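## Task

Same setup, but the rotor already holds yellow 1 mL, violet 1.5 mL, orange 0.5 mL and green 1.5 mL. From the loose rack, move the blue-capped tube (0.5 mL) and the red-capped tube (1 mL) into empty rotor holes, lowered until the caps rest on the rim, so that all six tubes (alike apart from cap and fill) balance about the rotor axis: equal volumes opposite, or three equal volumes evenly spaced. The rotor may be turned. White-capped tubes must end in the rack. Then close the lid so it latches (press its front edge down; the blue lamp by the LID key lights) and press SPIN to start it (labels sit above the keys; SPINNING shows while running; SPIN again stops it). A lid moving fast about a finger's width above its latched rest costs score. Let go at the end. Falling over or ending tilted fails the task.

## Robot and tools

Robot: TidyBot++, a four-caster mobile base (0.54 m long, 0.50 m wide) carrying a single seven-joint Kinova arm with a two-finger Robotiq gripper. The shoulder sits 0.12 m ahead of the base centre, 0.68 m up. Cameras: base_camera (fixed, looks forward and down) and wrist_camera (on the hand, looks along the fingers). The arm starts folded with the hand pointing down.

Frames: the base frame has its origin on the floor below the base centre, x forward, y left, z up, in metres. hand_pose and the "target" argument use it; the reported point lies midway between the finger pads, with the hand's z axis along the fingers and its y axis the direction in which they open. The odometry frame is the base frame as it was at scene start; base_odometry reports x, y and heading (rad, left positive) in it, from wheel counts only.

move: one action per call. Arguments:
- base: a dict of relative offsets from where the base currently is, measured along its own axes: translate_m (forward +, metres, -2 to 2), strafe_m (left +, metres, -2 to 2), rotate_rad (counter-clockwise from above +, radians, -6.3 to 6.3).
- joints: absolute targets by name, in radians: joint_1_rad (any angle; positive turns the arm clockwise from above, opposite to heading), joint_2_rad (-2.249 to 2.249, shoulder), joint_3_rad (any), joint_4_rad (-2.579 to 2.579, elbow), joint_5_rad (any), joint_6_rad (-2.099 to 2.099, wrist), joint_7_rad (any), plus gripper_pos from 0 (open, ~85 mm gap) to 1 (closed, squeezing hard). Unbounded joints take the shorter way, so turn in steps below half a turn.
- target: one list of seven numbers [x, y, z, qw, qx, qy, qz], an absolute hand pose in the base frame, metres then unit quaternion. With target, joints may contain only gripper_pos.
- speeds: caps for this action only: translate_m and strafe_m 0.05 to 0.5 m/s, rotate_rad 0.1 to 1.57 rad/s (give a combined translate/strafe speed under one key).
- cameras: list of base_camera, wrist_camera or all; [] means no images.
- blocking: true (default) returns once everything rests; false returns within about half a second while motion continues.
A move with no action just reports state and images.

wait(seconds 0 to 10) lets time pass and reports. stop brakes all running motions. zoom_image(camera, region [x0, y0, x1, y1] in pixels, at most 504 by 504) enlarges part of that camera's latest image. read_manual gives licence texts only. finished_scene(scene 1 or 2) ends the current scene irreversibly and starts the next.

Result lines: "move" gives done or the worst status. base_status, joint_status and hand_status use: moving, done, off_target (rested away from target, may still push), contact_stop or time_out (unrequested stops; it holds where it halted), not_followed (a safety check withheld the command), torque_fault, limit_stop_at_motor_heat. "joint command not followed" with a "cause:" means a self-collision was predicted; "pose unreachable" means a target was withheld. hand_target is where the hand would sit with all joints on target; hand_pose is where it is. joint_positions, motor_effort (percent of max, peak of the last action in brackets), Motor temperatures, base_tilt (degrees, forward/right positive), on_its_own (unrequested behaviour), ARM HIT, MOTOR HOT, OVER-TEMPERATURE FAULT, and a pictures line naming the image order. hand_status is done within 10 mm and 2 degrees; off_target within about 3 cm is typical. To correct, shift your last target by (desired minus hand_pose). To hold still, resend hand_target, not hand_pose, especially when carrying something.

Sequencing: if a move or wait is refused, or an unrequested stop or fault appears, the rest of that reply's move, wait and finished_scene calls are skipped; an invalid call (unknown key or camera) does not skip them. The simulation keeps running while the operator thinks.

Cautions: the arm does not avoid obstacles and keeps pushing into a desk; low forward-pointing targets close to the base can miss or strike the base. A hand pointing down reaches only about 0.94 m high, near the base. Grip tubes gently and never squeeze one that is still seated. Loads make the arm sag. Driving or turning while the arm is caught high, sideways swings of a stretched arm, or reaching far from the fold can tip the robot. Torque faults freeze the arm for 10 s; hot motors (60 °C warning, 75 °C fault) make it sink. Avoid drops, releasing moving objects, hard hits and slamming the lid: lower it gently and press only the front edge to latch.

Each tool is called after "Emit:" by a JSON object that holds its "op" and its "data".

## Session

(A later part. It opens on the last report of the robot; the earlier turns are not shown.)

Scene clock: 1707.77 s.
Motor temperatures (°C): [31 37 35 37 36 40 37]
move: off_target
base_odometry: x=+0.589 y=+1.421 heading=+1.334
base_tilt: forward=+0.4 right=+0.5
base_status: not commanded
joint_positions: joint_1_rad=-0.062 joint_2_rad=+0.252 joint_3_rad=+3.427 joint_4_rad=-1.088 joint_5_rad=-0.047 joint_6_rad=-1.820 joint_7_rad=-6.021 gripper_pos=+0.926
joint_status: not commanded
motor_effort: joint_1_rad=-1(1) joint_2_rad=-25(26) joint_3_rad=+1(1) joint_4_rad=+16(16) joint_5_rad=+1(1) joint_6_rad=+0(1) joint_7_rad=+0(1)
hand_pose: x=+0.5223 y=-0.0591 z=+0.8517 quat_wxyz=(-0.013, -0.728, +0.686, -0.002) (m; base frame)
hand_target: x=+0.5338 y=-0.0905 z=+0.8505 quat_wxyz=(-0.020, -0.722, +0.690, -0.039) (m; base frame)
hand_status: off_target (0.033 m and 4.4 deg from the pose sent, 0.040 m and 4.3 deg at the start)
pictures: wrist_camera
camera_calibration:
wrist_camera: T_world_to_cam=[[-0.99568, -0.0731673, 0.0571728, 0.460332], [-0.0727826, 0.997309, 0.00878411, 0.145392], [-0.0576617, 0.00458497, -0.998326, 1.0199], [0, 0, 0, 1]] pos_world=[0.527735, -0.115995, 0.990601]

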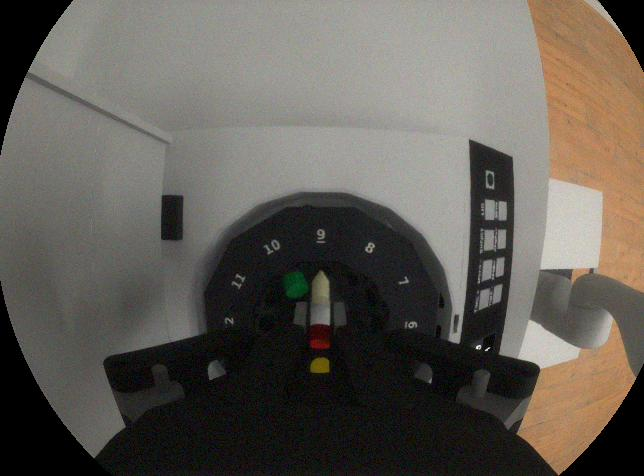

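Emit:
{"op": "move", "data": {"target": [0.5333, -0.0985, 0.8525, -0.020, -0.722, 0.690, -0.039], "cameras": ["wrist_camera"]}}

Emit:
{"op": "zoom_image", "data": {"camera": "wrist_camera", "region": [250, 180, 390, 320]}}

Scene clock: 1718.77 s.
Motor temperatures (°C): [31 37 35 37 36 40 37]
move: off_target
base_odometry: x=+0.589 y=+1.421 heading=+1.334
base_tilt: forward=+0.4 right=+0.5
base_status: not commanded
joint_positions: joint_1_rad=-0.047 joint_2_rad=+0.252 joint_3_rad=+3.431 joint_4_rad=-1.087 joint_5_rad=-0.047 joint_6_rad=-1.820 joint_7_rad=-6.008 gripper_pos=+0.926
joint_status: not commanded
motor_effort: joint_1_rad=+0(1) joint_2_rad=-26(26) joint_3_rad=+1(2) joint_4_rad=+17(17) joint_5_rad=+2(2) joint_6_rad=+1(1) joint_7_rad=-1(1)
hand_pose: x=+0.5216 y=-0.0665 z=+0.8522 quat_wxyz=(-0.013, -0.726, +0.688, -0.003) (m; base frame)
hand_target: x=+0.5333 y=-0.0985 z=+0.8525 quat_wxyz=(-0.020, -0.722, +0.690, -0.039) (m; base frame)
hand_status: off_target (0.034 m and 4.2 deg from the pose sent, 0.041 m and 4.4 deg at the start)
pictures: wrist_camera
camera_calibration:
wrist_camera: T_world_to_cam=[[-0.996197, -0.0668546, 0.0558791, 0.460811], [-0.0665414, 0.997756, 0.00744912, 0.15065], [-0.0562517, 0.00370252, -0.99841, 1.01971], [0, 0, 0, 1]] pos_world=[0.526443, -0.12328, 0.991217]

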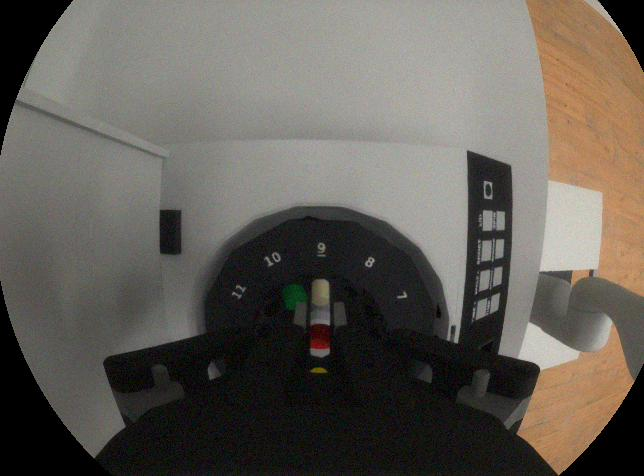

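Scaled by 3.600.

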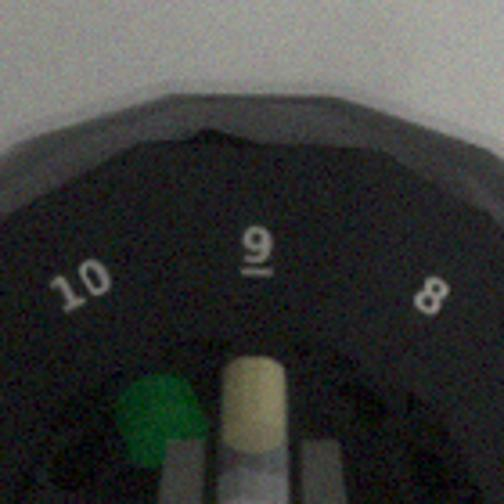

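Emit:
{"op": "move", "data": {"target": [0.5333, -0.1042, 0.8478, -0.020, -0.722, 0.690, -0.039], "cameras": ["wrist_camera"]}}

Emit:
{"op": "zoom_image", "data": {"camera": "wrist_camera", "region": [250, 180, 390, 320]}}

Scene clock: 1729.70 s.
Motor temperatures (°C): [31 37 35 37 36 40 37]
move: off_target
base_odometry: x=+0.589 y=+1.421 heading=+1.334
base_tilt: forward=+0.4 right=+0.5
base_status: not commanded
joint_positions: joint_1_rad=-0.042 joint_2_rad=+0.252 joint_3_rad=+3.431 joint_4_rad=-1.097 joint_5_rad=-0.047 joint_6_rad=-1.810 joint_7_rad=-6.001 gripper_pos=+0.926
joint_status: not commanded
motor_effort: joint_1_rad=+0(1) joint_2_rad=-26(26) joint_3_rad=+0(2) joint_4_rad=+16(17) joint_5_rad=+3(3) joint_6_rad=+0(1) joint_7_rad=+0(1)
hand_pose: x=+0.5219 y=-0.0690 z=+0.8491 quat_wxyz=(-0.013, -0.726, +0.687, -0.003) (m; base frame)
hand_target: x=+0.5333 y=-0.1042 z=+0.8478 quat_wxyz=(-0.020, -0.722, +0.690, -0.039) (m; base frame)
hand_status: off_target (0.037 m and 4.3 deg from the pose sent, 0.040 m and 4.2 deg at the start)
pictures: wrist_camera
camera_calibration:
wrist_camera: T_world_to_cam=[[-0.996041, -0.0688776, 0.0561897, 0.460624], [-0.0685511, 0.997618, 0.00771894, 0.153951], [-0.0565875, 0.00383652, -0.99839, 1.01675], [0, 0, 0, 1]] pos_world=[0.526889, -0.125758, 0.988039]

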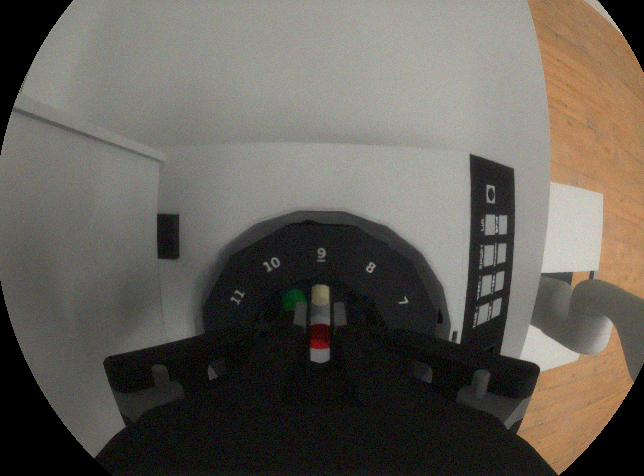

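Scaled by 3.600.

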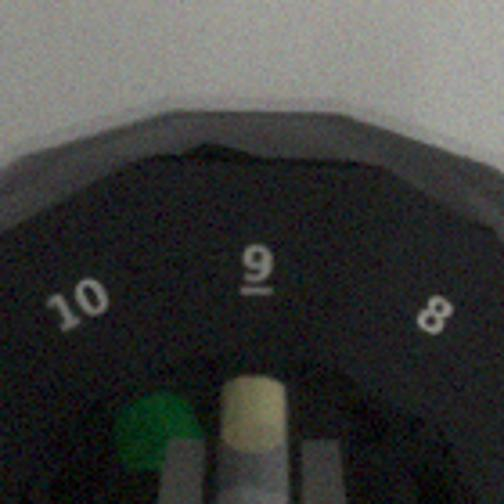

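Emit:
{"op": "move", "data": {"target": [0.5335, -0.113, 0.8415, -0.020, -0.722, 0.690, -0.039], "cameras": ["wrist_camera"]}}

Emit:
{"op": "zoom_image", "data": {"camera": "wrist_camera", "region": [250, 180, 390, 320]}}

Scene clock: 1734.03 s.
Motor temperatures (°C): [31 37 35 37 36 40 37]
move: off_target
base_odometry: x=+0.589 y=+1.421 heading=+1.334
base_tilt: forward=+0.4 right=+0.5
base_status: not commanded
joint_positions: joint_1_rad=-0.031 joint_2_rad=+0.252 joint_3_rad=+3.431 joint_4_rad=-1.116 joint_5_rad=-0.047 joint_6_rad=-1.792 joint_7_rad=-5.982 gripper_pos=+0.926
joint_status: not commanded
motor_effort: joint_1_rad=+1(2) joint_2_rad=-26(27) joint_3_rad=+2(2) joint_4_rad=+16(17) joint_5_rad=+3(4) joint_6_rad=+1(2) joint_7_rad=+0(1)
hand_pose: x=+0.5219 y=-0.0743 z=+0.8434 quat_wxyz=(-0.013, -0.728, +0.685, -0.002) (m; base frame)
hand_target: x=+0.5335 y=-0.1130 z=+0.8415 quat_wxyz=(-0.020, -0.722, +0.690, -0.039) (m; base frame)
hand_status: off_target (0.040 m and 4.4 deg from the pose sent, 0.046 m and 4.3 deg at the start)
pictures: wrist_camera
camera_calibration:
wrist_camera: T_world_to_cam=[[-0.995548, -0.0746772, 0.0575124, 0.458853], [-0.0743166, 0.997199, 0.00838659, 0.161738], [-0.0579777, 0.00407512, -0.99831, 1.01174], [0, 0, 0, 1]] pos_world=[0.527488, -0.131142, 0.982281]

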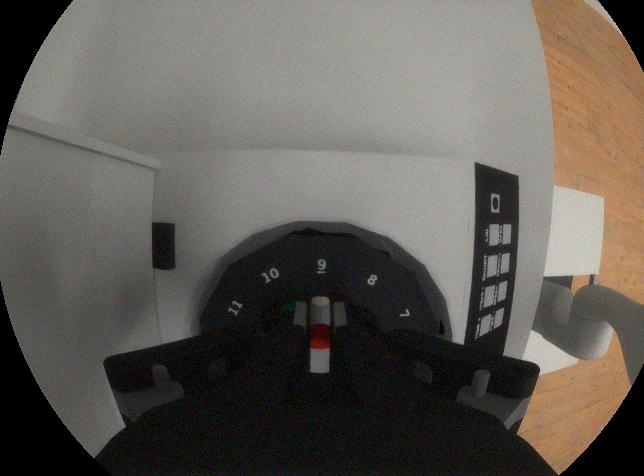

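Scaled by 3.600.

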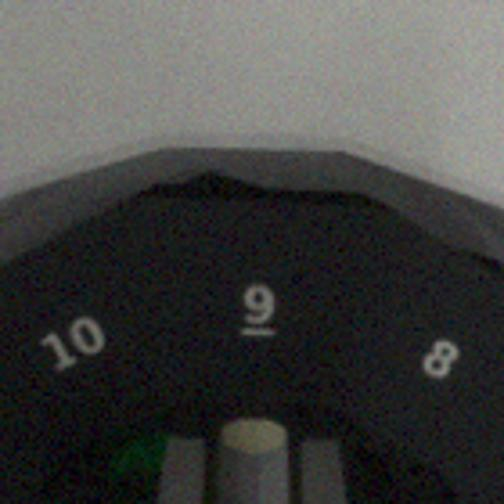

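Emit:
{"op": "move", "data": {"target": [0.5335, -0.1225, 0.837, -0.020, -0.722, 0.690, -0.039], "cameras": ["wrist_camera"]}}

Emit:
{"op": "zoom_image", "data": {"camera": "wrist_camera", "region": [250, 230, 390, 370]}}

Scene clock: 1749.53 s.
Motor temperatures (°C): [31 37 35 37 36 40 37]
move: off_target
base_odometry: x=+0.589 y=+1.421 heading=+1.334
base_tilt: forward=+0.4 right=+0.5
base_status: not commanded
joint_positions: joint_1_rad=-0.023 joint_2_rad=+0.253 joint_3_rad=+3.432 joint_4_rad=-1.127 joint_5_rad=-0.047 joint_6_rad=-1.783 joint_7_rad=-5.959 gripper_pos=+0.926
joint_status: not commanded
motor_effort: joint_1_rad=+3(4) joint_2_rad=-27(27) joint_3_rad=+4(4) joint_4_rad=+17(18) joint_5_rad=+6(8) joint_6_rad=+1(2) joint_7_rad=-1(1)
hand_pose: x=+0.5214 y=-0.0780 z=+0.8400 quat_wxyz=(-0.014, -0.733, +0.680, -0.001) (m; base frame)
hand_target: x=+0.5335 y=-0.1225 z=+0.8370 quat_wxyz=(-0.020, -0.722, +0.690, -0.039) (m; base frame)
hand_status: off_target (0.046 m and 4.7 deg from the pose sent, 0.050 m and 4.4 deg at the start)
pictures: wrist_camera
camera_calibration:
wrist_camera: T_world_to_cam=[[-0.994319, -0.0881489, 0.0596593, 0.454741], [-0.0877533, 0.9961, 0.00922358, 0.171624], [-0.0602396, 0.00393588, -0.998176, 1.00938], [0, 0, 0, 1]] pos_world=[0.528024, -0.134843, 0.978831]

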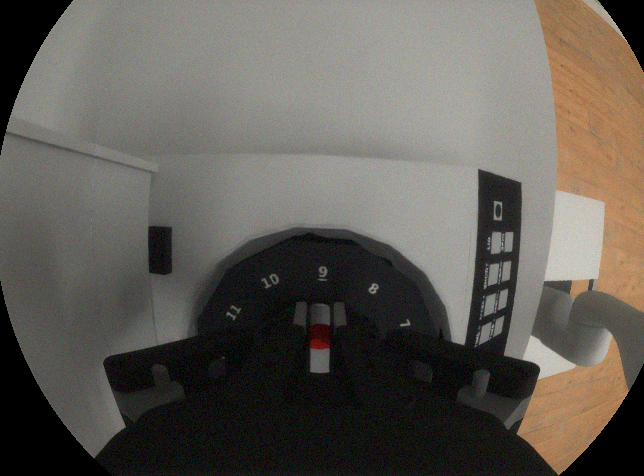

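Scaled by 3.600.

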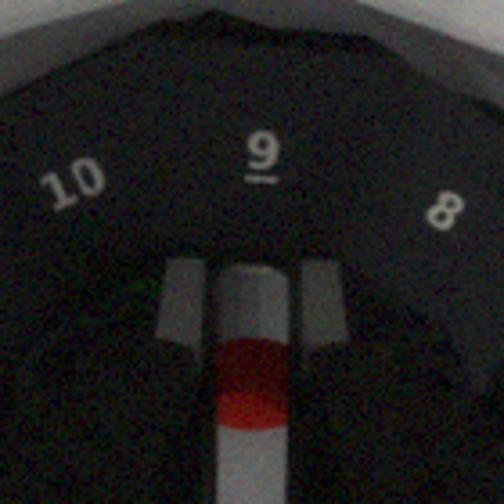

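Emit:
{"op": "wait", "data": {"seconds": 0, "cameras": ["wrist_camera"]}}

Emit:
{"op": "zoom_image", "data": {"camera": "wrist_camera", "region": [220, 180, 420, 330]}}

Scene clock: 1778.03 s.
Motor temperatures (°C): [31 37 35 37 36 40 37]
base_odometry: x=+0.589 y=+1.421 heading=+1.334
base_tilt: forward=+0.4 right=+0.5
base_status: not commanded
joint_positions: joint_1_rad=-0.023 joint_2_rad=+0.253 joint_3_rad=+3.432 joint_4_rad=-1.127 joint_5_rad=-0.047 joint_6_rad=-1.783 joint_7_rad=-5.959 gripper_pos=+0.926
joint_status: not commanded
motor_effort: joint_1_rad=+3(4) joint_2_rad=-26(27) joint_3_rad=+3(4) joint_4_rad=+17(18) joint_5_rad=+6(8) joint_6_rad=+2(2) joint_7_rad=-1(1)
hand_pose: x=+0.5214 y=-0.0780 z=+0.8399 quat_wxyz=(-0.014, -0.733, +0.680, -0.001) (m; base frame)
hand_target: x=+0.5335 y=-0.1225 z=+0.8370 quat_wxyz=(-0.020, -0.722, +0.690, -0.039) (m; base frame)
hand_status: off_target (0.046 m and 4.7 deg from the pose sent, 0.050 m and 4.4 deg at the start)
pictures: wrist_camera
camera_calibration:
wrist_camera: T_world_to_cam=[[-0.994316, -0.0882084, 0.0596307, 0.45477], [-0.0878136, 0.996094, 0.00921452, 0.171668], [-0.0602106, 0.00392575, -0.998178, 1.00936], [0, 0, 0, 1]] pos_world=[0.528034, -0.134845, 0.978823]

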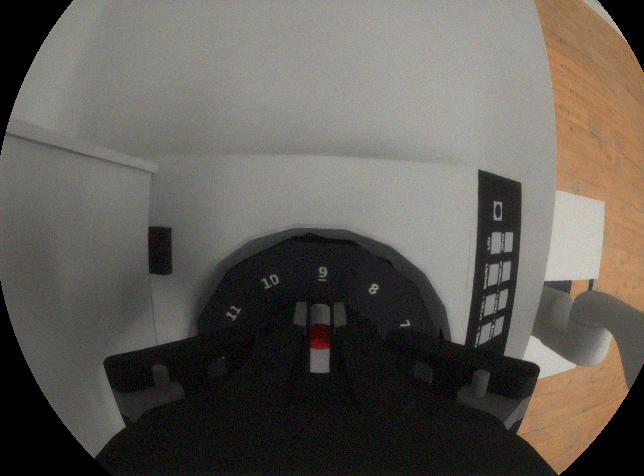

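Scaled by 2.520.

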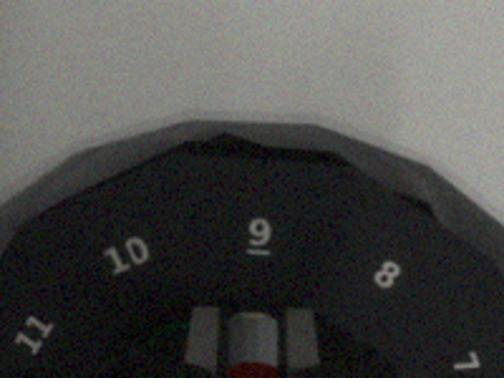

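Emit:
{"op": "zoom_image", "data": {"camera": "wrist_camera", "region": [270, 260, 370, 390]}}

Scaled by 3.877.

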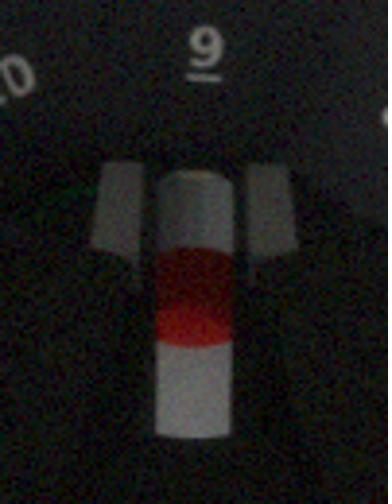

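Emit:
{"op": "move", "data": {"joints": {"gripper_pos": 0.85}, "cameras": ["wrist_camera"]}}

Emit:
{"op": "zoom_image", "data": {"camera": "wrist_camera", "region": [270, 260, 370, 390]}}

Scene clock: 1796.87 s.
Motor temperatures (°C): [31 37 35 37 36 40 37]
move: done
base_odometry: x=+0.589 y=+1.421 heading=+1.334
base_tilt: forward=+0.4 right=+0.5
base_status: not commanded
joint_positions: joint_1_rad=+0.004 joint_2_rad=+0.253 joint_3_rad=+3.453 joint_4_rad=-1.127 joint_5_rad=-0.039 joint_6_rad=-1.773 joint_7_rad=-5.959 gripper_pos=+0.850
joint_status: all done
motor_effort: joint_1_rad=-1(4) joint_2_rad=-25(27) joint_3_rad=-1(4) joint_4_rad=+17(18) joint_5_rad=+1(6) joint_6_rad=+0(2) joint_7_rad=+0(1)
hand_pose: x=+0.5197 y=-0.0992 z=+0.8402 quat_wxyz=(-0.017, -0.716, +0.698, -0.009) (m; base frame)
hand_target: x=+0.5335 y=-0.1225 z=+0.8370 quat_wxyz=(-0.020, -0.722, +0.690, -0.039) (m; base frame)
hand_status: not commanded
pictures: wrist_camera
camera_calibration:
wrist_camera: T_world_to_cam=[[-0.997758, -0.039229, 0.0542237, 0.462339], [-0.0396315, 0.999194, -0.00636828, 0.180958], [-0.0539302, -0.00850297, -0.998509, 1.00535], [0, 0, 0, 1]] pos_world=[0.522692, -0.154127, 0.979931]

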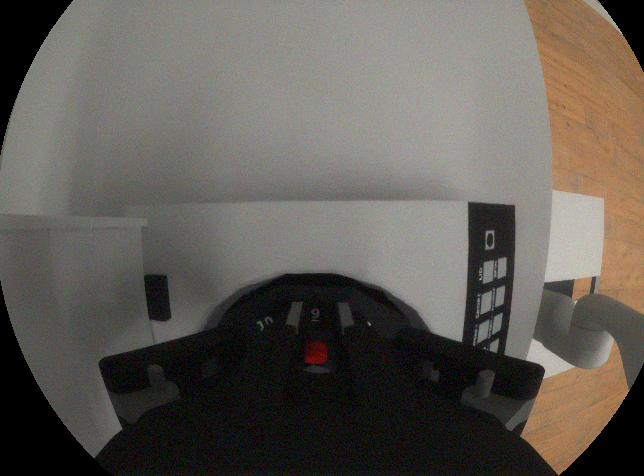

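Scaled by 3.877.

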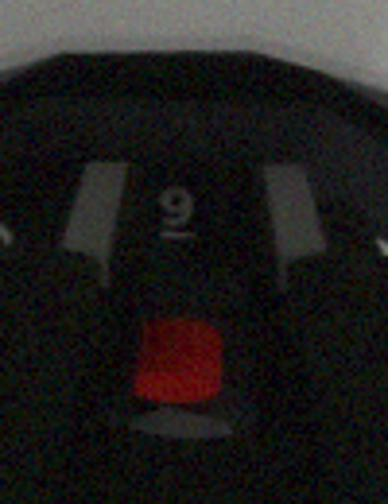

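Emit:
{"op": "move", "data": {"joints": {"joint_4_rad": -1.02, "joint_6_rad": -1.89}, "cameras": ["wrist_camera"]}}

Emit:
{"op": "zoom_image", "data": {"camera": "wrist_camera", "region": [240, 240, 400, 400]}}

Scene clock: 1808.23 s.
Motor temperatures (°C): [31 37 35 37 36 40 37]
move: done
base_odometry: x=+0.589 y=+1.421 heading=+1.334
base_tilt: forward=+0.4 right=+0.5
base_status: not commanded
joint_positions: joint_1_rad=+0.004 joint_2_rad=+0.253 joint_3_rad=+3.453 joint_4_rad=-1.026 joint_5_rad=-0.039 joint_6_rad=-1.838 joint_7_rad=-5.959 gripper_pos=+0.850
joint_status: all done
motor_effort: joint_1_rad=-1(1) joint_2_rad=-25(26) joint_3_rad=+0(1) joint_4_rad=+16(17) joint_5_rad=+1(1) joint_6_rad=+1(2) joint_7_rad=+0(1)
hand_pose: x=+0.5235 y=-0.0981 z=+0.8711 quat_wxyz=(-0.009, -0.718, +0.696, -0.025) (m; base frame)
hand_target: x=+0.5057 y=-0.1103 z=+0.8707 quat_wxyz=(-0.035, -0.722, +0.691, -0.008) (m; base frame)
hand_status: not commanded
pictures: wrist_camera
camera_calibration:
wrist_camera: T_world_to_cam=[[-0.998816, -0.0440457, 0.0206499, 0.493806], [-0.044444, 0.998827, -0.0192413, 0.193899], [-0.0197782, -0.0201363, -0.999602, 1.01838], [0, 0, 0, 1]] pos_world=[0.521981, -0.151415, 1.01151]

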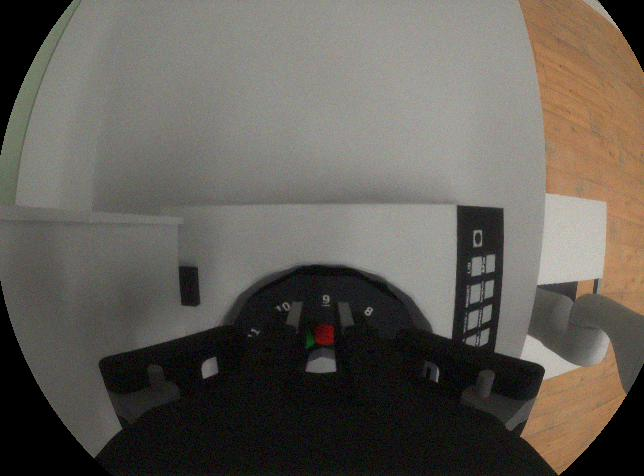

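Scaled by 3.150.

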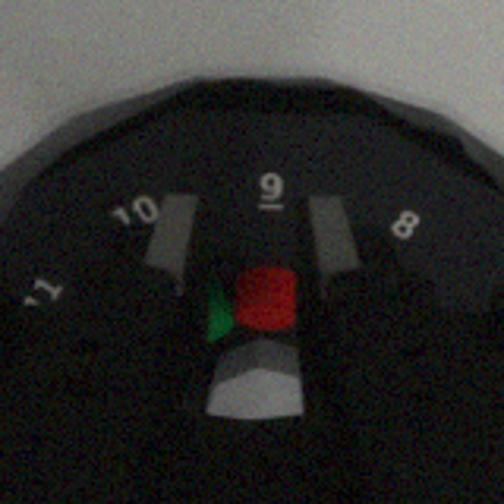

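Emit:
{"op": "move", "data": {"joints": {"joint_4_rad": -0.84, "joint_6_rad": -2.04}, "cameras": ["wrist_camera"]}}

Emit:
{"op": "zoom_image", "data": {"camera": "wrist_camera", "region": [220, 240, 420, 400]}}

Scene clock: 1822.67 s.
Motor temperatures (°C): [31 37 35 38 36 40 37]
move: done
base_odometry: x=+0.589 y=+1.421 heading=+1.334
base_tilt: forward=+0.4 right=+0.5
base_status: not commanded
joint_positions: joint_1_rad=+0.004 joint_2_rad=+0.253 joint_3_rad=+3.453 joint_4_rad=-0.848 joint_5_rad=-0.039 joint_6_rad=-1.970 joint_7_rad=-5.959 gripper_pos=+0.850
joint_status: all done
motor_effort: joint_1_rad=-1(1) joint_2_rad=-23(26) joint_3_rad=+0(1) joint_4_rad=+14(17) joint_5_rad=+1(1) joint_6_rad=+2(3) joint_7_rad=+0(1)
hand_pose: x=+0.5177 y=-0.0926 z=+0.9233 quat_wxyz=(+0.000, -0.720, +0.693, -0.045) (m; base frame)
hand_target: x=+0.4953 y=-0.1025 z=+0.9227 quat_wxyz=(-0.029, -0.723, +0.690, -0.021) (m; base frame)
hand_status: not commanded
pictures: wrist_camera
camera_calibration:
wrist_camera: T_world_to_cam=[[-0.998406, -0.0523329, -0.0211334, 0.524782], [-0.0515323, 0.997993, -0.036802, 0.208976], [0.023017, -0.0356543, -0.999099, 1.04653], [0, 0, 0, 1]] pos_world=[0.510626, -0.14378, 1.06436]

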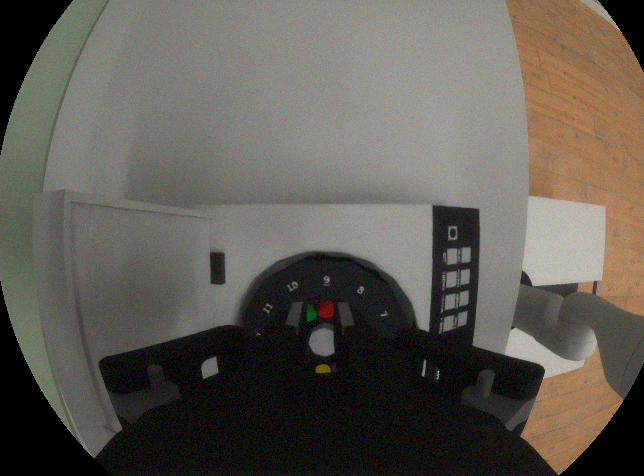

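Scaled by 2.520.

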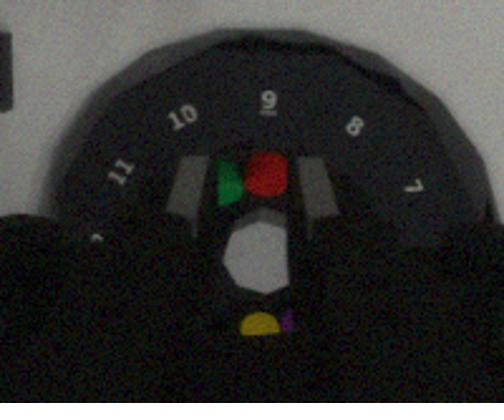

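Emit:
{"op": "move", "data": {"target": [0.45, 0.10, 0.93, 0, 0.866, -0.5, 0], "joints": {"gripper_pos": 0.5}, "cameras": []}}

Emit:
{"op": "move", "data": {"target": [0.43, 0.28, 0.93, 0, 0.9636, -0.2672, 0], "cameras": ["wrist_camera"]}}

Scene clock: 1856.37 s.
Motor temperatures (°C): [31 37 35 38 36 40 37]
move: off_target
base_odometry: x=+0.589 y=+1.421 heading=+1.334
base_tilt: forward=+0.4 right=+0.5
base_status: not commanded
joint_positions: joint_1_rad=-0.304 joint_2_rad=+0.176 joint_3_rad=+3.197 joint_4_rad=-0.922 joint_5_rad=-0.039 joint_6_rad=-1.980 joint_7_rad=-5.992 gripper_pos=+0.500
joint_status: all done
motor_effort: joint_1_rad=-1(3) joint_2_rad=-21(25) joint_3_rad=-1(2) joint_4_rad=+15(16) joint_5_rad=+0(1) joint_6_rad=+1(2) joint_7_rad=-1(1)
hand_pose: x=+0.4774 y=+0.1068 z=+0.9286 quat_wxyz=(+0.031, -0.874, +0.485, -0.014) (m; base frame)
hand_target: x=+0.4500 y=+0.1000 z=+0.9300 quat_wxyz=(+0.000, -0.866, +0.500, +0.000) (m; base frame)
hand_status: off_target (0.028 m and 4.4 deg from the pose sent, 0.204 m and 28.3 deg at the start)
pictures: none
No camera images: "cameras" was empty.

Scene clock: 1857.97 s.
Motor temperatures (°C): [31 37 35 38 36 40 37]
move: off_target
base_odometry: x=+0.589 y=+1.421 heading=+1.334
base_tilt: forward=+0.3 right=+0.4
base_status: not commanded
joint_positions: joint_1_rad=-0.729 joint_2_rad=+0.358 joint_3_rad=+3.192 joint_4_rad=-0.652 joint_5_rad=-0.039 joint_6_rad=-2.044 joint_7_rad=-5.992 gripper_pos=+0.500
joint_status: not commanded
motor_effort: joint_1_rad=-1(2) joint_2_rad=-27(29) joint_3_rad=-1(2) joint_4_rad=+14(16) joint_5_rad=+0(1) joint_6_rad=+1(2) joint_7_rad=+0(1)
hand_pose: x=+0.4511 y=+0.2911 z=+0.9332 quat_wxyz=(+0.042, -0.958, +0.285, -0.018) (m; base frame)
hand_target: x=+0.4347 y=+0.2842 z=+0.9301 quat_wxyz=(+0.008, -0.964, +0.267, -0.006) (m; base frame)
hand_status: off_target (0.024 m and 5.6 deg from the pose sent, 0.180 m and 27.3 deg at the start; a joint's target at an end of its range on 40 of 40 steps)
pictures: wrist_camera
camera_calibration:
wrist_camera: T_world_to_cam=[[-0.532571, -0.845002, -0.0483806, 0.524618], [-0.846315, 0.532391, 0.0175986, 0.26626], [0.0108866, 0.0503177, -0.998674, 1.05161], [0, 0, 0, 1]] pos_world=[0.493288, 0.248634, 1.07092]

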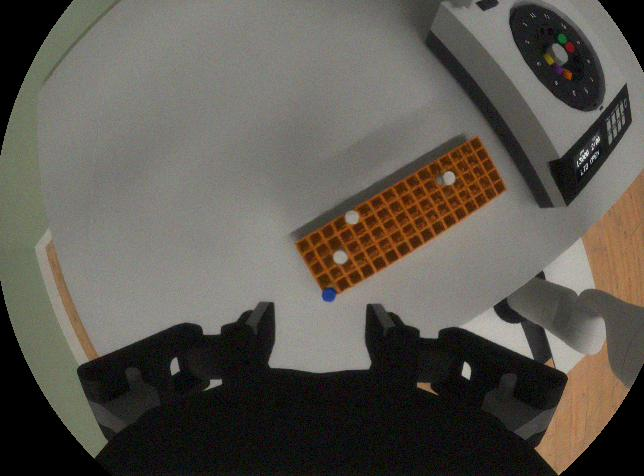

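Emit:
{"op": "zoom_image", "data": {"camera": "wrist_camera", "region": [280, 200, 400, 320]}}

Emit:
{"op": "zoom_image", "data": {"camera": "wrist_camera", "region": [500, 0, 620, 120]}}

Scaled by 4.200.

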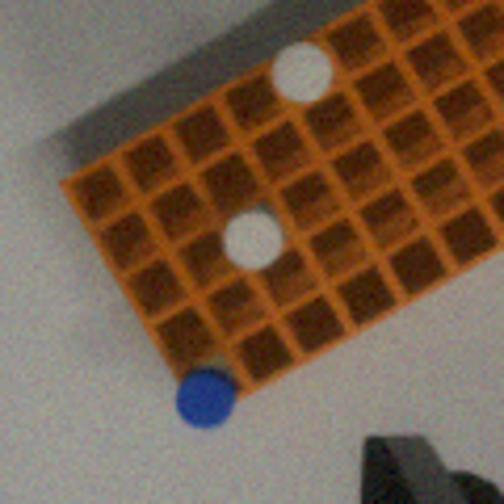

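Scaled by 4.200.

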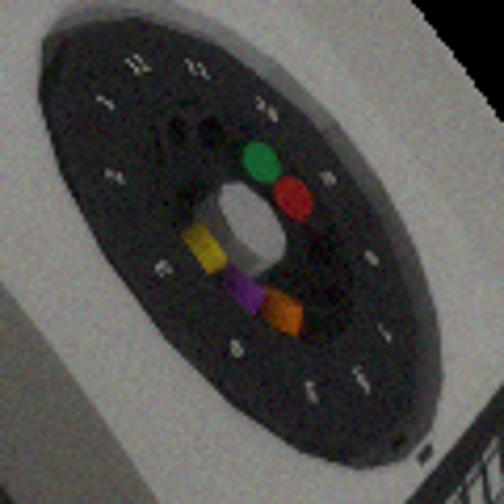

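Emit:
{"op": "move", "data": {"target": [0.420, 0.300, 0.865, 0, 0.9636, -0.2672, 0], "cameras": ["wrist_camera"]}}

Emit:
{"op": "zoom_image", "data": {"camera": "wrist_camera", "region": [260, 200, 400, 360]}}

Scene clock: 1882.33 s.
Motor temperatures (°C): [31 37 35 38 36 40 37]
move: off_target
base_odometry: x=+0.589 y=+1.421 heading=+1.334
base_tilt: forward=+0.3 right=+0.5
base_status: not commanded
joint_positions: joint_1_rad=-0.731 joint_2_rad=+0.325 joint_3_rad=+3.111 joint_4_rad=-0.956 joint_5_rad=-0.039 joint_6_rad=-1.937 joint_7_rad=-5.998 gripper_pos=+0.500
joint_status: not commanded
motor_effort: joint_1_rad=-1(1) joint_2_rad=-27(29) joint_3_rad=-2(3) joint_4_rad=+15(16) joint_5_rad=+0(1) joint_6_rad=+0(1) joint_7_rad=-1(1)
hand_pose: x=+0.4099 y=+0.2914 z=+0.8604 quat_wxyz=(-0.020, -0.966, +0.253, +0.040) (m; base frame)
hand_target: x=+0.4200 y=+0.3000 z=+0.8650 quat_wxyz=(+0.000, -0.964, +0.267, +0.000) (m; base frame)
hand_status: off_target (0.014 m and 5.4 deg from the pose sent, 0.075 m and 5.6 deg at the start)
pictures: wrist_camera
camera_calibration:
wrist_camera: T_world_to_cam=[[-0.470671, -0.876704, 0.0992868, 0.356267], [-0.872281, 0.479284, 0.0970192, 0.190308], [-0.132644, -0.0409418, -0.990318, 1.05758], [0, 0, 0, 1]] pos_world=[0.473969, 0.264429, 0.993508]

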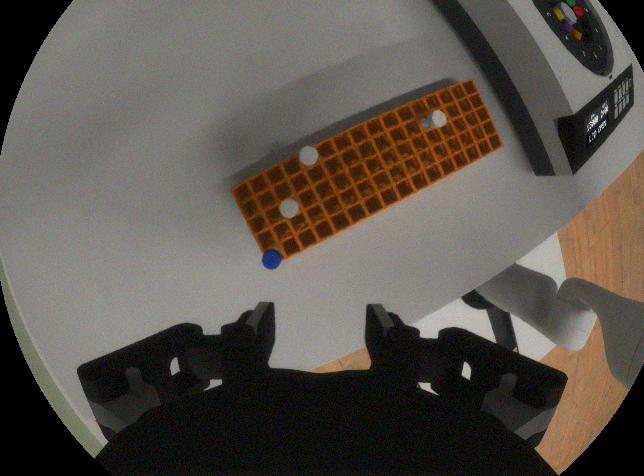

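Scaled by 3.150.

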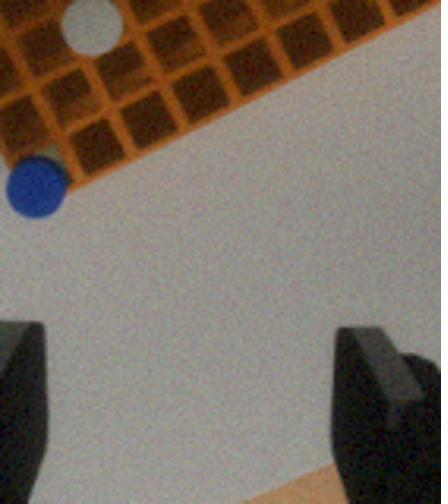

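Emit:
{"op": "move", "data": {"target": [0.440, 0.314, 0.828, -0.020, 0.958, -0.281, 0.040], "cameras": ["wrist_camera"]}}

Emit:
{"op": "zoom_image", "data": {"camera": "wrist_camera", "region": [240, 200, 400, 360]}}

Scene clock: 1898.30 s.
Motor temperatures (°C): [31 37 34 38 36 40 37]
move: off_target
base_odometry: x=+0.589 y=+1.421 heading=+1.334
base_tilt: forward=+0.4 right=+0.5
base_status: not commanded
joint_positions: joint_1_rad=-0.745 joint_2_rad=+0.304 joint_3_rad=+3.097 joint_4_rad=-1.110 joint_5_rad=+0.009 joint_6_rad=-1.734 joint_7_rad=-6.047 gripper_pos=+0.500
joint_status: not commanded
motor_effort: joint_1_rad=-1(1) joint_2_rad=-27(28) joint_3_rad=-1(2) joint_4_rad=+16(16) joint_5_rad=+0(1) joint_6_rad=+0(1) joint_7_rad=+0(1)
hand_pose: x=+0.4273 y=+0.3052 z=+0.8211 quat_wxyz=(-0.002, -0.963, +0.271, +0.004) (m; base frame)
hand_target: x=+0.4400 y=+0.3140 z=+0.8280 quat_wxyz=(+0.020, -0.959, +0.281, -0.040) (m; base frame)
hand_status: off_target (0.017 m and 5.8 deg from the pose sent, 0.050 m and 10.8 deg at the start)
pictures: wrist_camera
camera_calibration:
wrist_camera: T_world_to_cam=[[-0.507699, -0.860252, 0.0469922, 0.434178], [-0.859776, 0.509392, 0.036135, 0.238122], [-0.0550227, -0.0220571, -0.998241, 0.989109], [0, 0, 0, 1]] pos_world=[0.479587, 0.274022, 0.958362]

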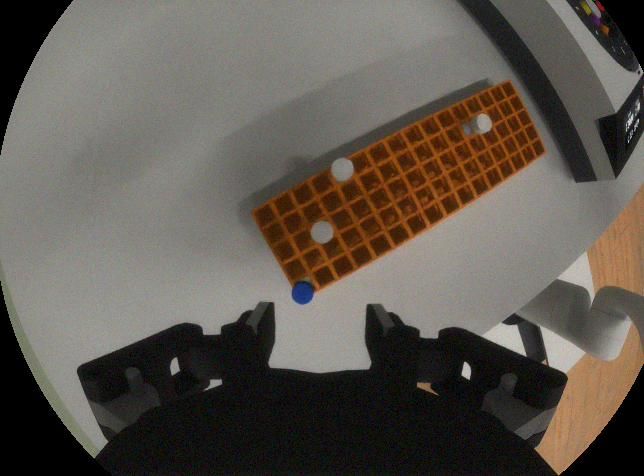

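Scaled by 3.150.

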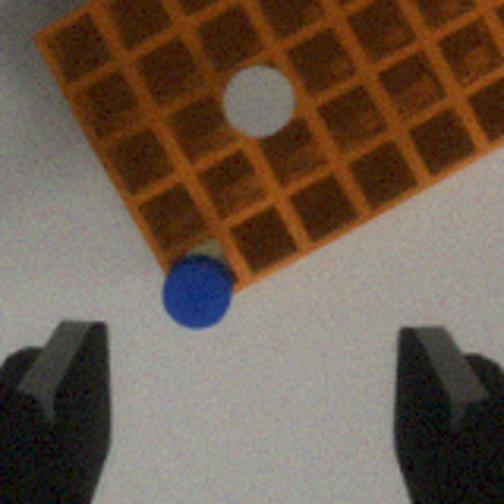

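Emit:
{"op": "move", "data": {"target": [0.4532, 0.3173, 0.812, -0.020, 0.958, -0.281, 0.040], "cameras": ["wrist_camera"]}}

Emit:
{"op": "zoom_image", "data": {"camera": "wrist_camera", "region": [240, 200, 400, 360]}}

Scene clock: 1940.07 s.
Motor temperatures (°C): [31 37 34 38 36 40 37]
move: off_target
base_odometry: x=+0.589 y=+1.421 heading=+1.334
base_tilt: forward=+0.4 right=+0.4
base_status: not commanded
joint_positions: joint_1_rad=-0.745 joint_2_rad=+0.305 joint_3_rad=+3.100 joint_4_rad=-1.130 joint_5_rad=+0.010 joint_6_rad=-1.684 joint_7_rad=-6.048 gripper_pos=+0.500
joint_status: not commanded
motor_effort: joint_1_rad=-1(1) joint_2_rad=-28(30) joint_3_rad=-1(2) joint_4_rad=+17(17) joint_5_rad=+0(1) joint_6_rad=+1(1) joint_7_rad=+0(1)
hand_pose: x=+0.4358 y=+0.3116 z=+0.8148 quat_wxyz=(+0.011, -0.962, +0.273, -0.004) (m; base frame)
hand_target: x=+0.4532 y=+0.3173 z=+0.8120 quat_wxyz=(+0.020, -0.959, +0.281, -0.040) (m; base frame)
hand_status: off_target (0.018 m and 4.4 deg from the pose sent, 0.030 m and 5.8 deg at the start)
pictures: wrist_camera
camera_calibration:
wrist_camera: T_world_to_cam=[[-0.512071, -0.858742, 0.0185768, 0.468914], [-0.858336, 0.512403, 0.026522, 0.248714], [-0.0322944, -0.00236396, -0.999476, 0.968389], [0, 0, 0, 1]] pos_world=[0.484871, 0.277524, 0.952573]

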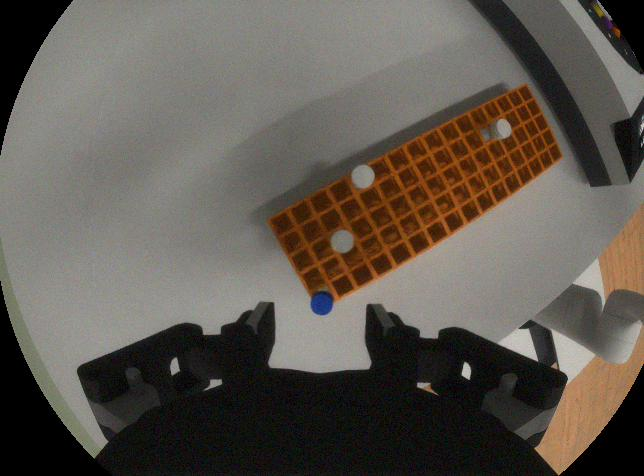

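Scaled by 3.150.

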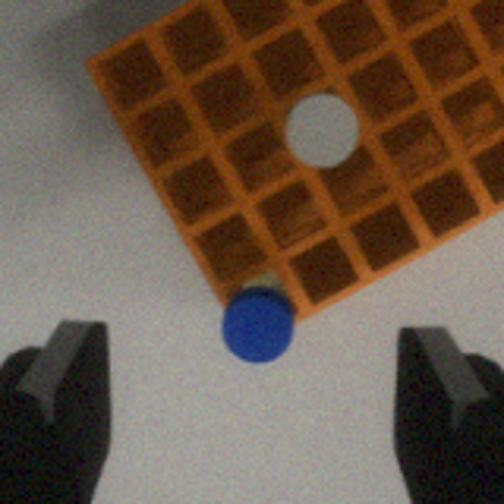

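Emit:
{"op": "move", "data": {"target": [0.4572, 0.3138, 0.785, -0.010, 0.959, -0.281, 0.030], "cameras": ["wrist_camera"]}}

Emit:
{"op": "zoom_image", "data": {"camera": "wrist_camera", "region": [240, 220, 400, 380]}}

Scene clock: 1953.77 s.
Motor temperatures (°C): [31 37 34 38 36 40 37]
move: off_target
base_odometry: x=+0.589 y=+1.421 heading=+1.334
base_tilt: forward=+0.4 right=+0.4
base_status: not commanded
joint_positions: joint_1_rad=-0.745 joint_2_rad=+0.312 joint_3_rad=+3.100 joint_4_rad=-1.192 joint_5_rad=+0.010 joint_6_rad=-1.638 joint_7_rad=-6.048 gripper_pos=+0.500
joint_status: not commanded
motor_effort: joint_1_rad=+0(1) joint_2_rad=-26(30) joint_3_rad=-2(2) joint_4_rad=+16(17) joint_5_rad=+1(1) joint_6_rad=+1(1) joint_7_rad=+0(1)
hand_pose: x=+0.4343 y=+0.3102 z=+0.7921 quat_wxyz=(+0.001, -0.962, +0.273, +0.001) (m; base frame)
hand_target: x=+0.4572 y=+0.3138 z=+0.7850 quat_wxyz=(+0.010, -0.959, +0.281, -0.030) (m; base frame)
hand_status: off_target (0.024 m and 3.9 deg from the pose sent, 0.037 m and 3.1 deg at the start)
pictures: wrist_camera
camera_calibration:
wrist_camera: T_world_to_cam=[[-0.511269, -0.858467, 0.0404799, 0.449583], [-0.858056, 0.512544, 0.0322212, 0.244048], [-0.0484086, -0.0182603, -0.998661, 0.956948], [0, 0, 0, 1]] pos_world=[0.485589, 0.278341, 0.929604]

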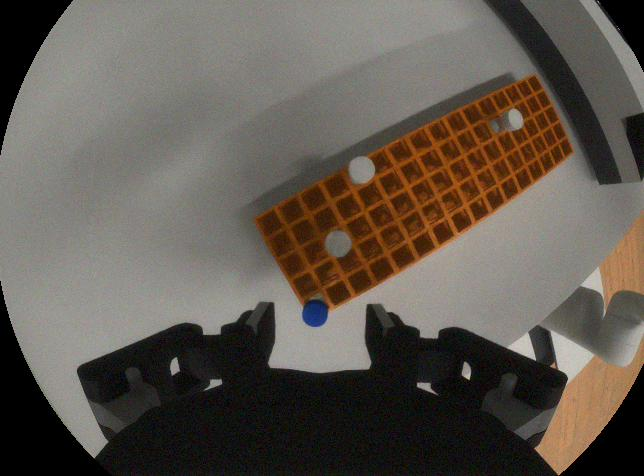

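Scaled by 3.150.

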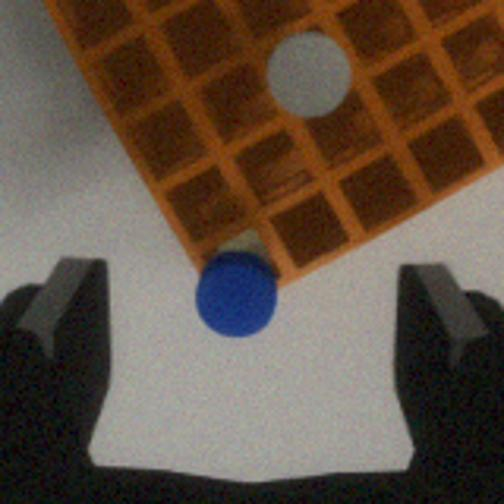

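Emit:
{"op": "move", "data": {"target": [0.4665, 0.3125, 0.780, -0.010, 0.959, -0.281, 0.030], "cameras": ["wrist_camera"]}}

Emit:
{"op": "zoom_image", "data": {"camera": "wrist_camera", "region": [240, 220, 400, 380]}}

Scene clock: 1961.60 s.
Motor temperatures (°C): [31 37 34 38 36 40 37]
move: off_target
base_odometry: x=+0.589 y=+1.421 heading=+1.334
base_tilt: forward=+0.4 right=+0.4
base_status: not commanded
joint_positions: joint_1_rad=-0.745 joint_2_rad=+0.320 joint_3_rad=+3.116 joint_4_rad=-1.192 joint_5_rad=+0.010 joint_6_rad=-1.626 joint_7_rad=-6.048 gripper_pos=+0.500
joint_status: not commanded
motor_effort: joint_1_rad=-1(1) joint_2_rad=-28(29) joint_3_rad=-1(2) joint_4_rad=+16(17) joint_5_rad=+0(1) joint_6_rad=+1(1) joint_7_rad=+0(1)
hand_pose: x=+0.4420 y=+0.3088 z=+0.7887 quat_wxyz=(+0.001, -0.960, +0.280, -0.002) (m; base frame)
hand_target: x=+0.4665 y=+0.3125 z=+0.7800 quat_wxyz=(+0.010, -0.959, +0.281, -0.030) (m; base frame)
hand_status: off_target (0.026 m and 3.4 deg from the pose sent, 0.034 m and 3.9 deg at the start)
pictures: wrist_camera
camera_calibration:
wrist_camera: T_world_to_cam=[[-0.52481, -0.850374, 0.0379444, 0.457953], [-0.850156, 0.525861, 0.0265724, 0.248341], [-0.0425499, -0.0183131, -0.998926, 0.951522], [0, 0, 0, 1]] pos_world=[0.491954, 0.276264, 0.926525]

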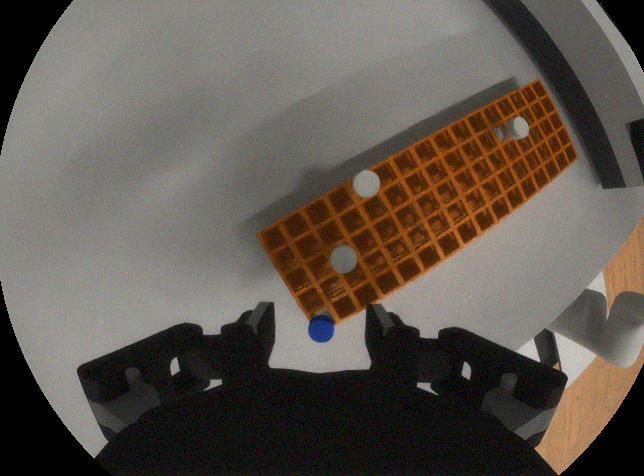

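Scaled by 3.150.

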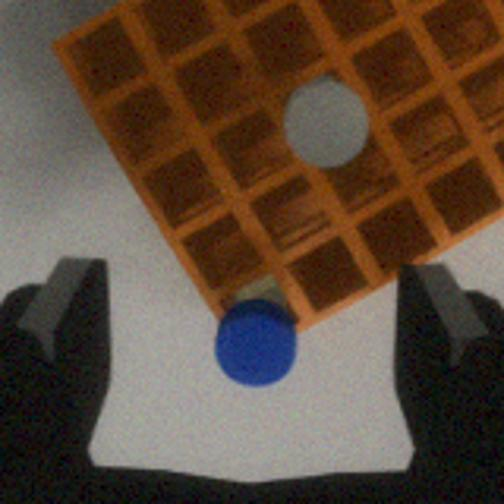

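Emit:
{"op": "move", "data": {"target": [0.4668, 0.3125, 0.7765, -0.010, 0.959, -0.281, 0.030], "cameras": []}}

Emit:
{"op": "move", "data": {"joints": {"gripper_pos": 0.8}, "cameras": ["wrist_camera"]}}

Emit:
{"op": "zoom_image", "data": {"camera": "wrist_camera", "region": [240, 220, 400, 380]}}

Scene clock: 1969.03 s.
Motor temperatures (°C): [31 37 34 38 36 40 37]
move: off_target
base_odometry: x=+0.589 y=+1.421 heading=+1.334
base_tilt: forward=+0.4 right=+0.4
base_status: not commanded
joint_positions: joint_1_rad=-0.745 joint_2_rad=+0.320 joint_3_rad=+3.116 joint_4_rad=-1.199 joint_5_rad=+0.010 joint_6_rad=-1.614 joint_7_rad=-6.048 gripper_pos=+0.500
joint_status: not commanded
motor_effort: joint_1_rad=-1(1) joint_2_rad=-28(28) joint_3_rad=-2(2) joint_4_rad=+16(17) joint_5_rad=+1(1) joint_6_rad=+0(1) joint_7_rad=+0(1)
hand_pose: x=+0.4431 y=+0.3099 z=+0.7863 quat_wxyz=(+0.003, -0.960, +0.280, -0.003) (m; base frame)
hand_target: x=+0.4668 y=+0.3125 z=+0.7765 quat_wxyz=(+0.010, -0.959, +0.281, -0.030) (m; base frame)
hand_status: off_target (0.026 m and 3.2 deg from the pose sent, 0.028 m and 3.4 deg at the start)
pictures: none
No camera images: "cameras" was empty.

Scene clock: 1969.73 s.
Motor temperatures (°C): [31 37 34 38 36 40 37]
move: done
base_odometry: x=+0.589 y=+1.421 heading=+1.334
base_tilt: forward=+0.4 right=+0.4
base_status: not commanded
joint_positions: joint_1_rad=-0.745 joint_2_rad=+0.320 joint_3_rad=+3.116 joint_4_rad=-1.199 joint_5_rad=+0.010 joint_6_rad=-1.614 joint_7_rad=-6.048 gripper_pos=+0.800
joint_status: all done
motor_effort: joint_1_rad=+0(1) joint_2_rad=-28(28) joint_3_rad=-1(2) joint_4_rad=+16(17) joint_5_rad=+1(1) joint_6_rad=+1(1) joint_7_rad=-1(1)
hand_pose: x=+0.4431 y=+0.3100 z=+0.7863 quat_wxyz=(+0.003, -0.960, +0.280, -0.003) (m; base frame)
hand_target: x=+0.4668 y=+0.3125 z=+0.7765 quat_wxyz=(+0.010, -0.959, +0.281, -0.030) (m; base frame)
hand_status: not commanded
pictures: wrist_camera
camera_calibration:
wrist_camera: T_world_to_cam=[[-0.524828, -0.85054, 0.0337343, 0.462959], [-0.850295, 0.525689, 0.0255045, 0.249721], [-0.0394263, -0.0152986, -0.999105, 0.947046], [0, 0, 0, 1]] pos_world=[0.492649, 0.276978, 0.924212]

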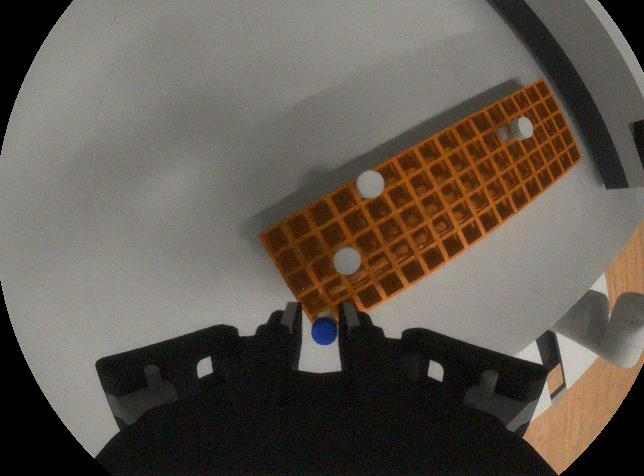

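Scaled by 3.150.

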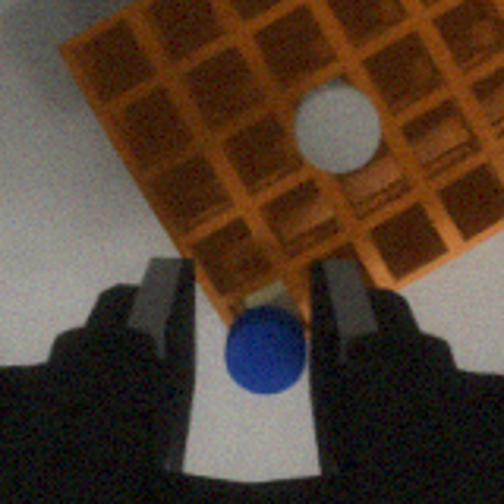

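Emit:
{"op": "move", "data": {"target": [0.4655, 0.3093, 0.7765, -0.010, 0.959, -0.281, 0.030], "cameras": ["wrist_camera"]}}

Emit:
{"op": "zoom_image", "data": {"camera": "wrist_camera", "region": [240, 220, 400, 380]}}

Scene clock: 1977.23 s.
Motor temperatures (°C): [31 37 34 38 36 40 37]
move: off_target
base_odometry: x=+0.589 y=+1.421 heading=+1.334
base_tilt: forward=+0.3 right=+0.5
base_status: not commanded
joint_positions: joint_1_rad=-0.745 joint_2_rad=+0.320 joint_3_rad=+3.116 joint_4_rad=-1.209 joint_5_rad=+0.010 joint_6_rad=-1.611 joint_7_rad=-6.048 gripper_pos=+0.800
joint_status: not commanded
motor_effort: joint_1_rad=-1(1) joint_2_rad=-28(29) joint_3_rad=-1(2) joint_4_rad=+16(17) joint_5_rad=+0(1) joint_6_rad=+1(1) joint_7_rad=+0(1)
hand_pose: x=+0.4416 y=+0.3086 z=+0.7832 quat_wxyz=(+0.000, -0.960, +0.280, -0.001) (m; base frame)
hand_target: x=+0.4655 y=+0.3093 z=+0.7765 quat_wxyz=(+0.010, -0.959, +0.281, -0.030) (m; base frame)
hand_status: off_target (0.025 m and 3.5 deg from the pose sent, 0.024 m and 3.2 deg at the start)
pictures: wrist_camera
camera_calibration:
wrist_camera: T_world_to_cam=[[-0.52452, -0.850429, 0.0406053, 0.455546], [-0.850232, 0.525701, 0.0272763, 0.247836], [-0.0445428, -0.020217, -0.998803, 0.947381], [0, 0, 0, 1]] pos_world=[0.49186, 0.276275, 0.920989]

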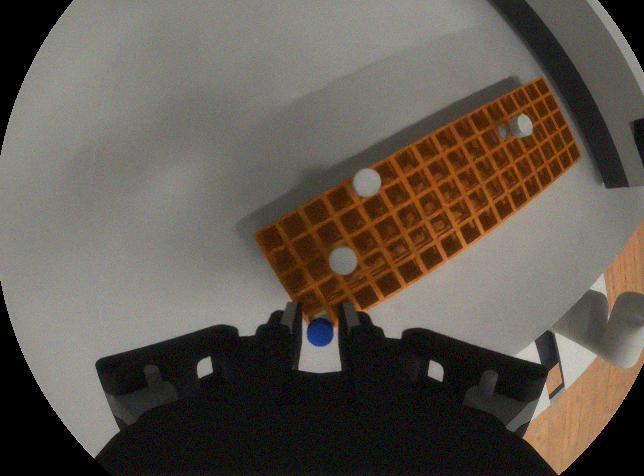

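Scaled by 3.150.

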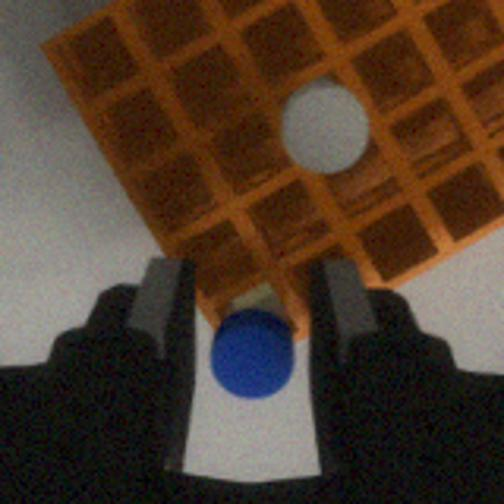

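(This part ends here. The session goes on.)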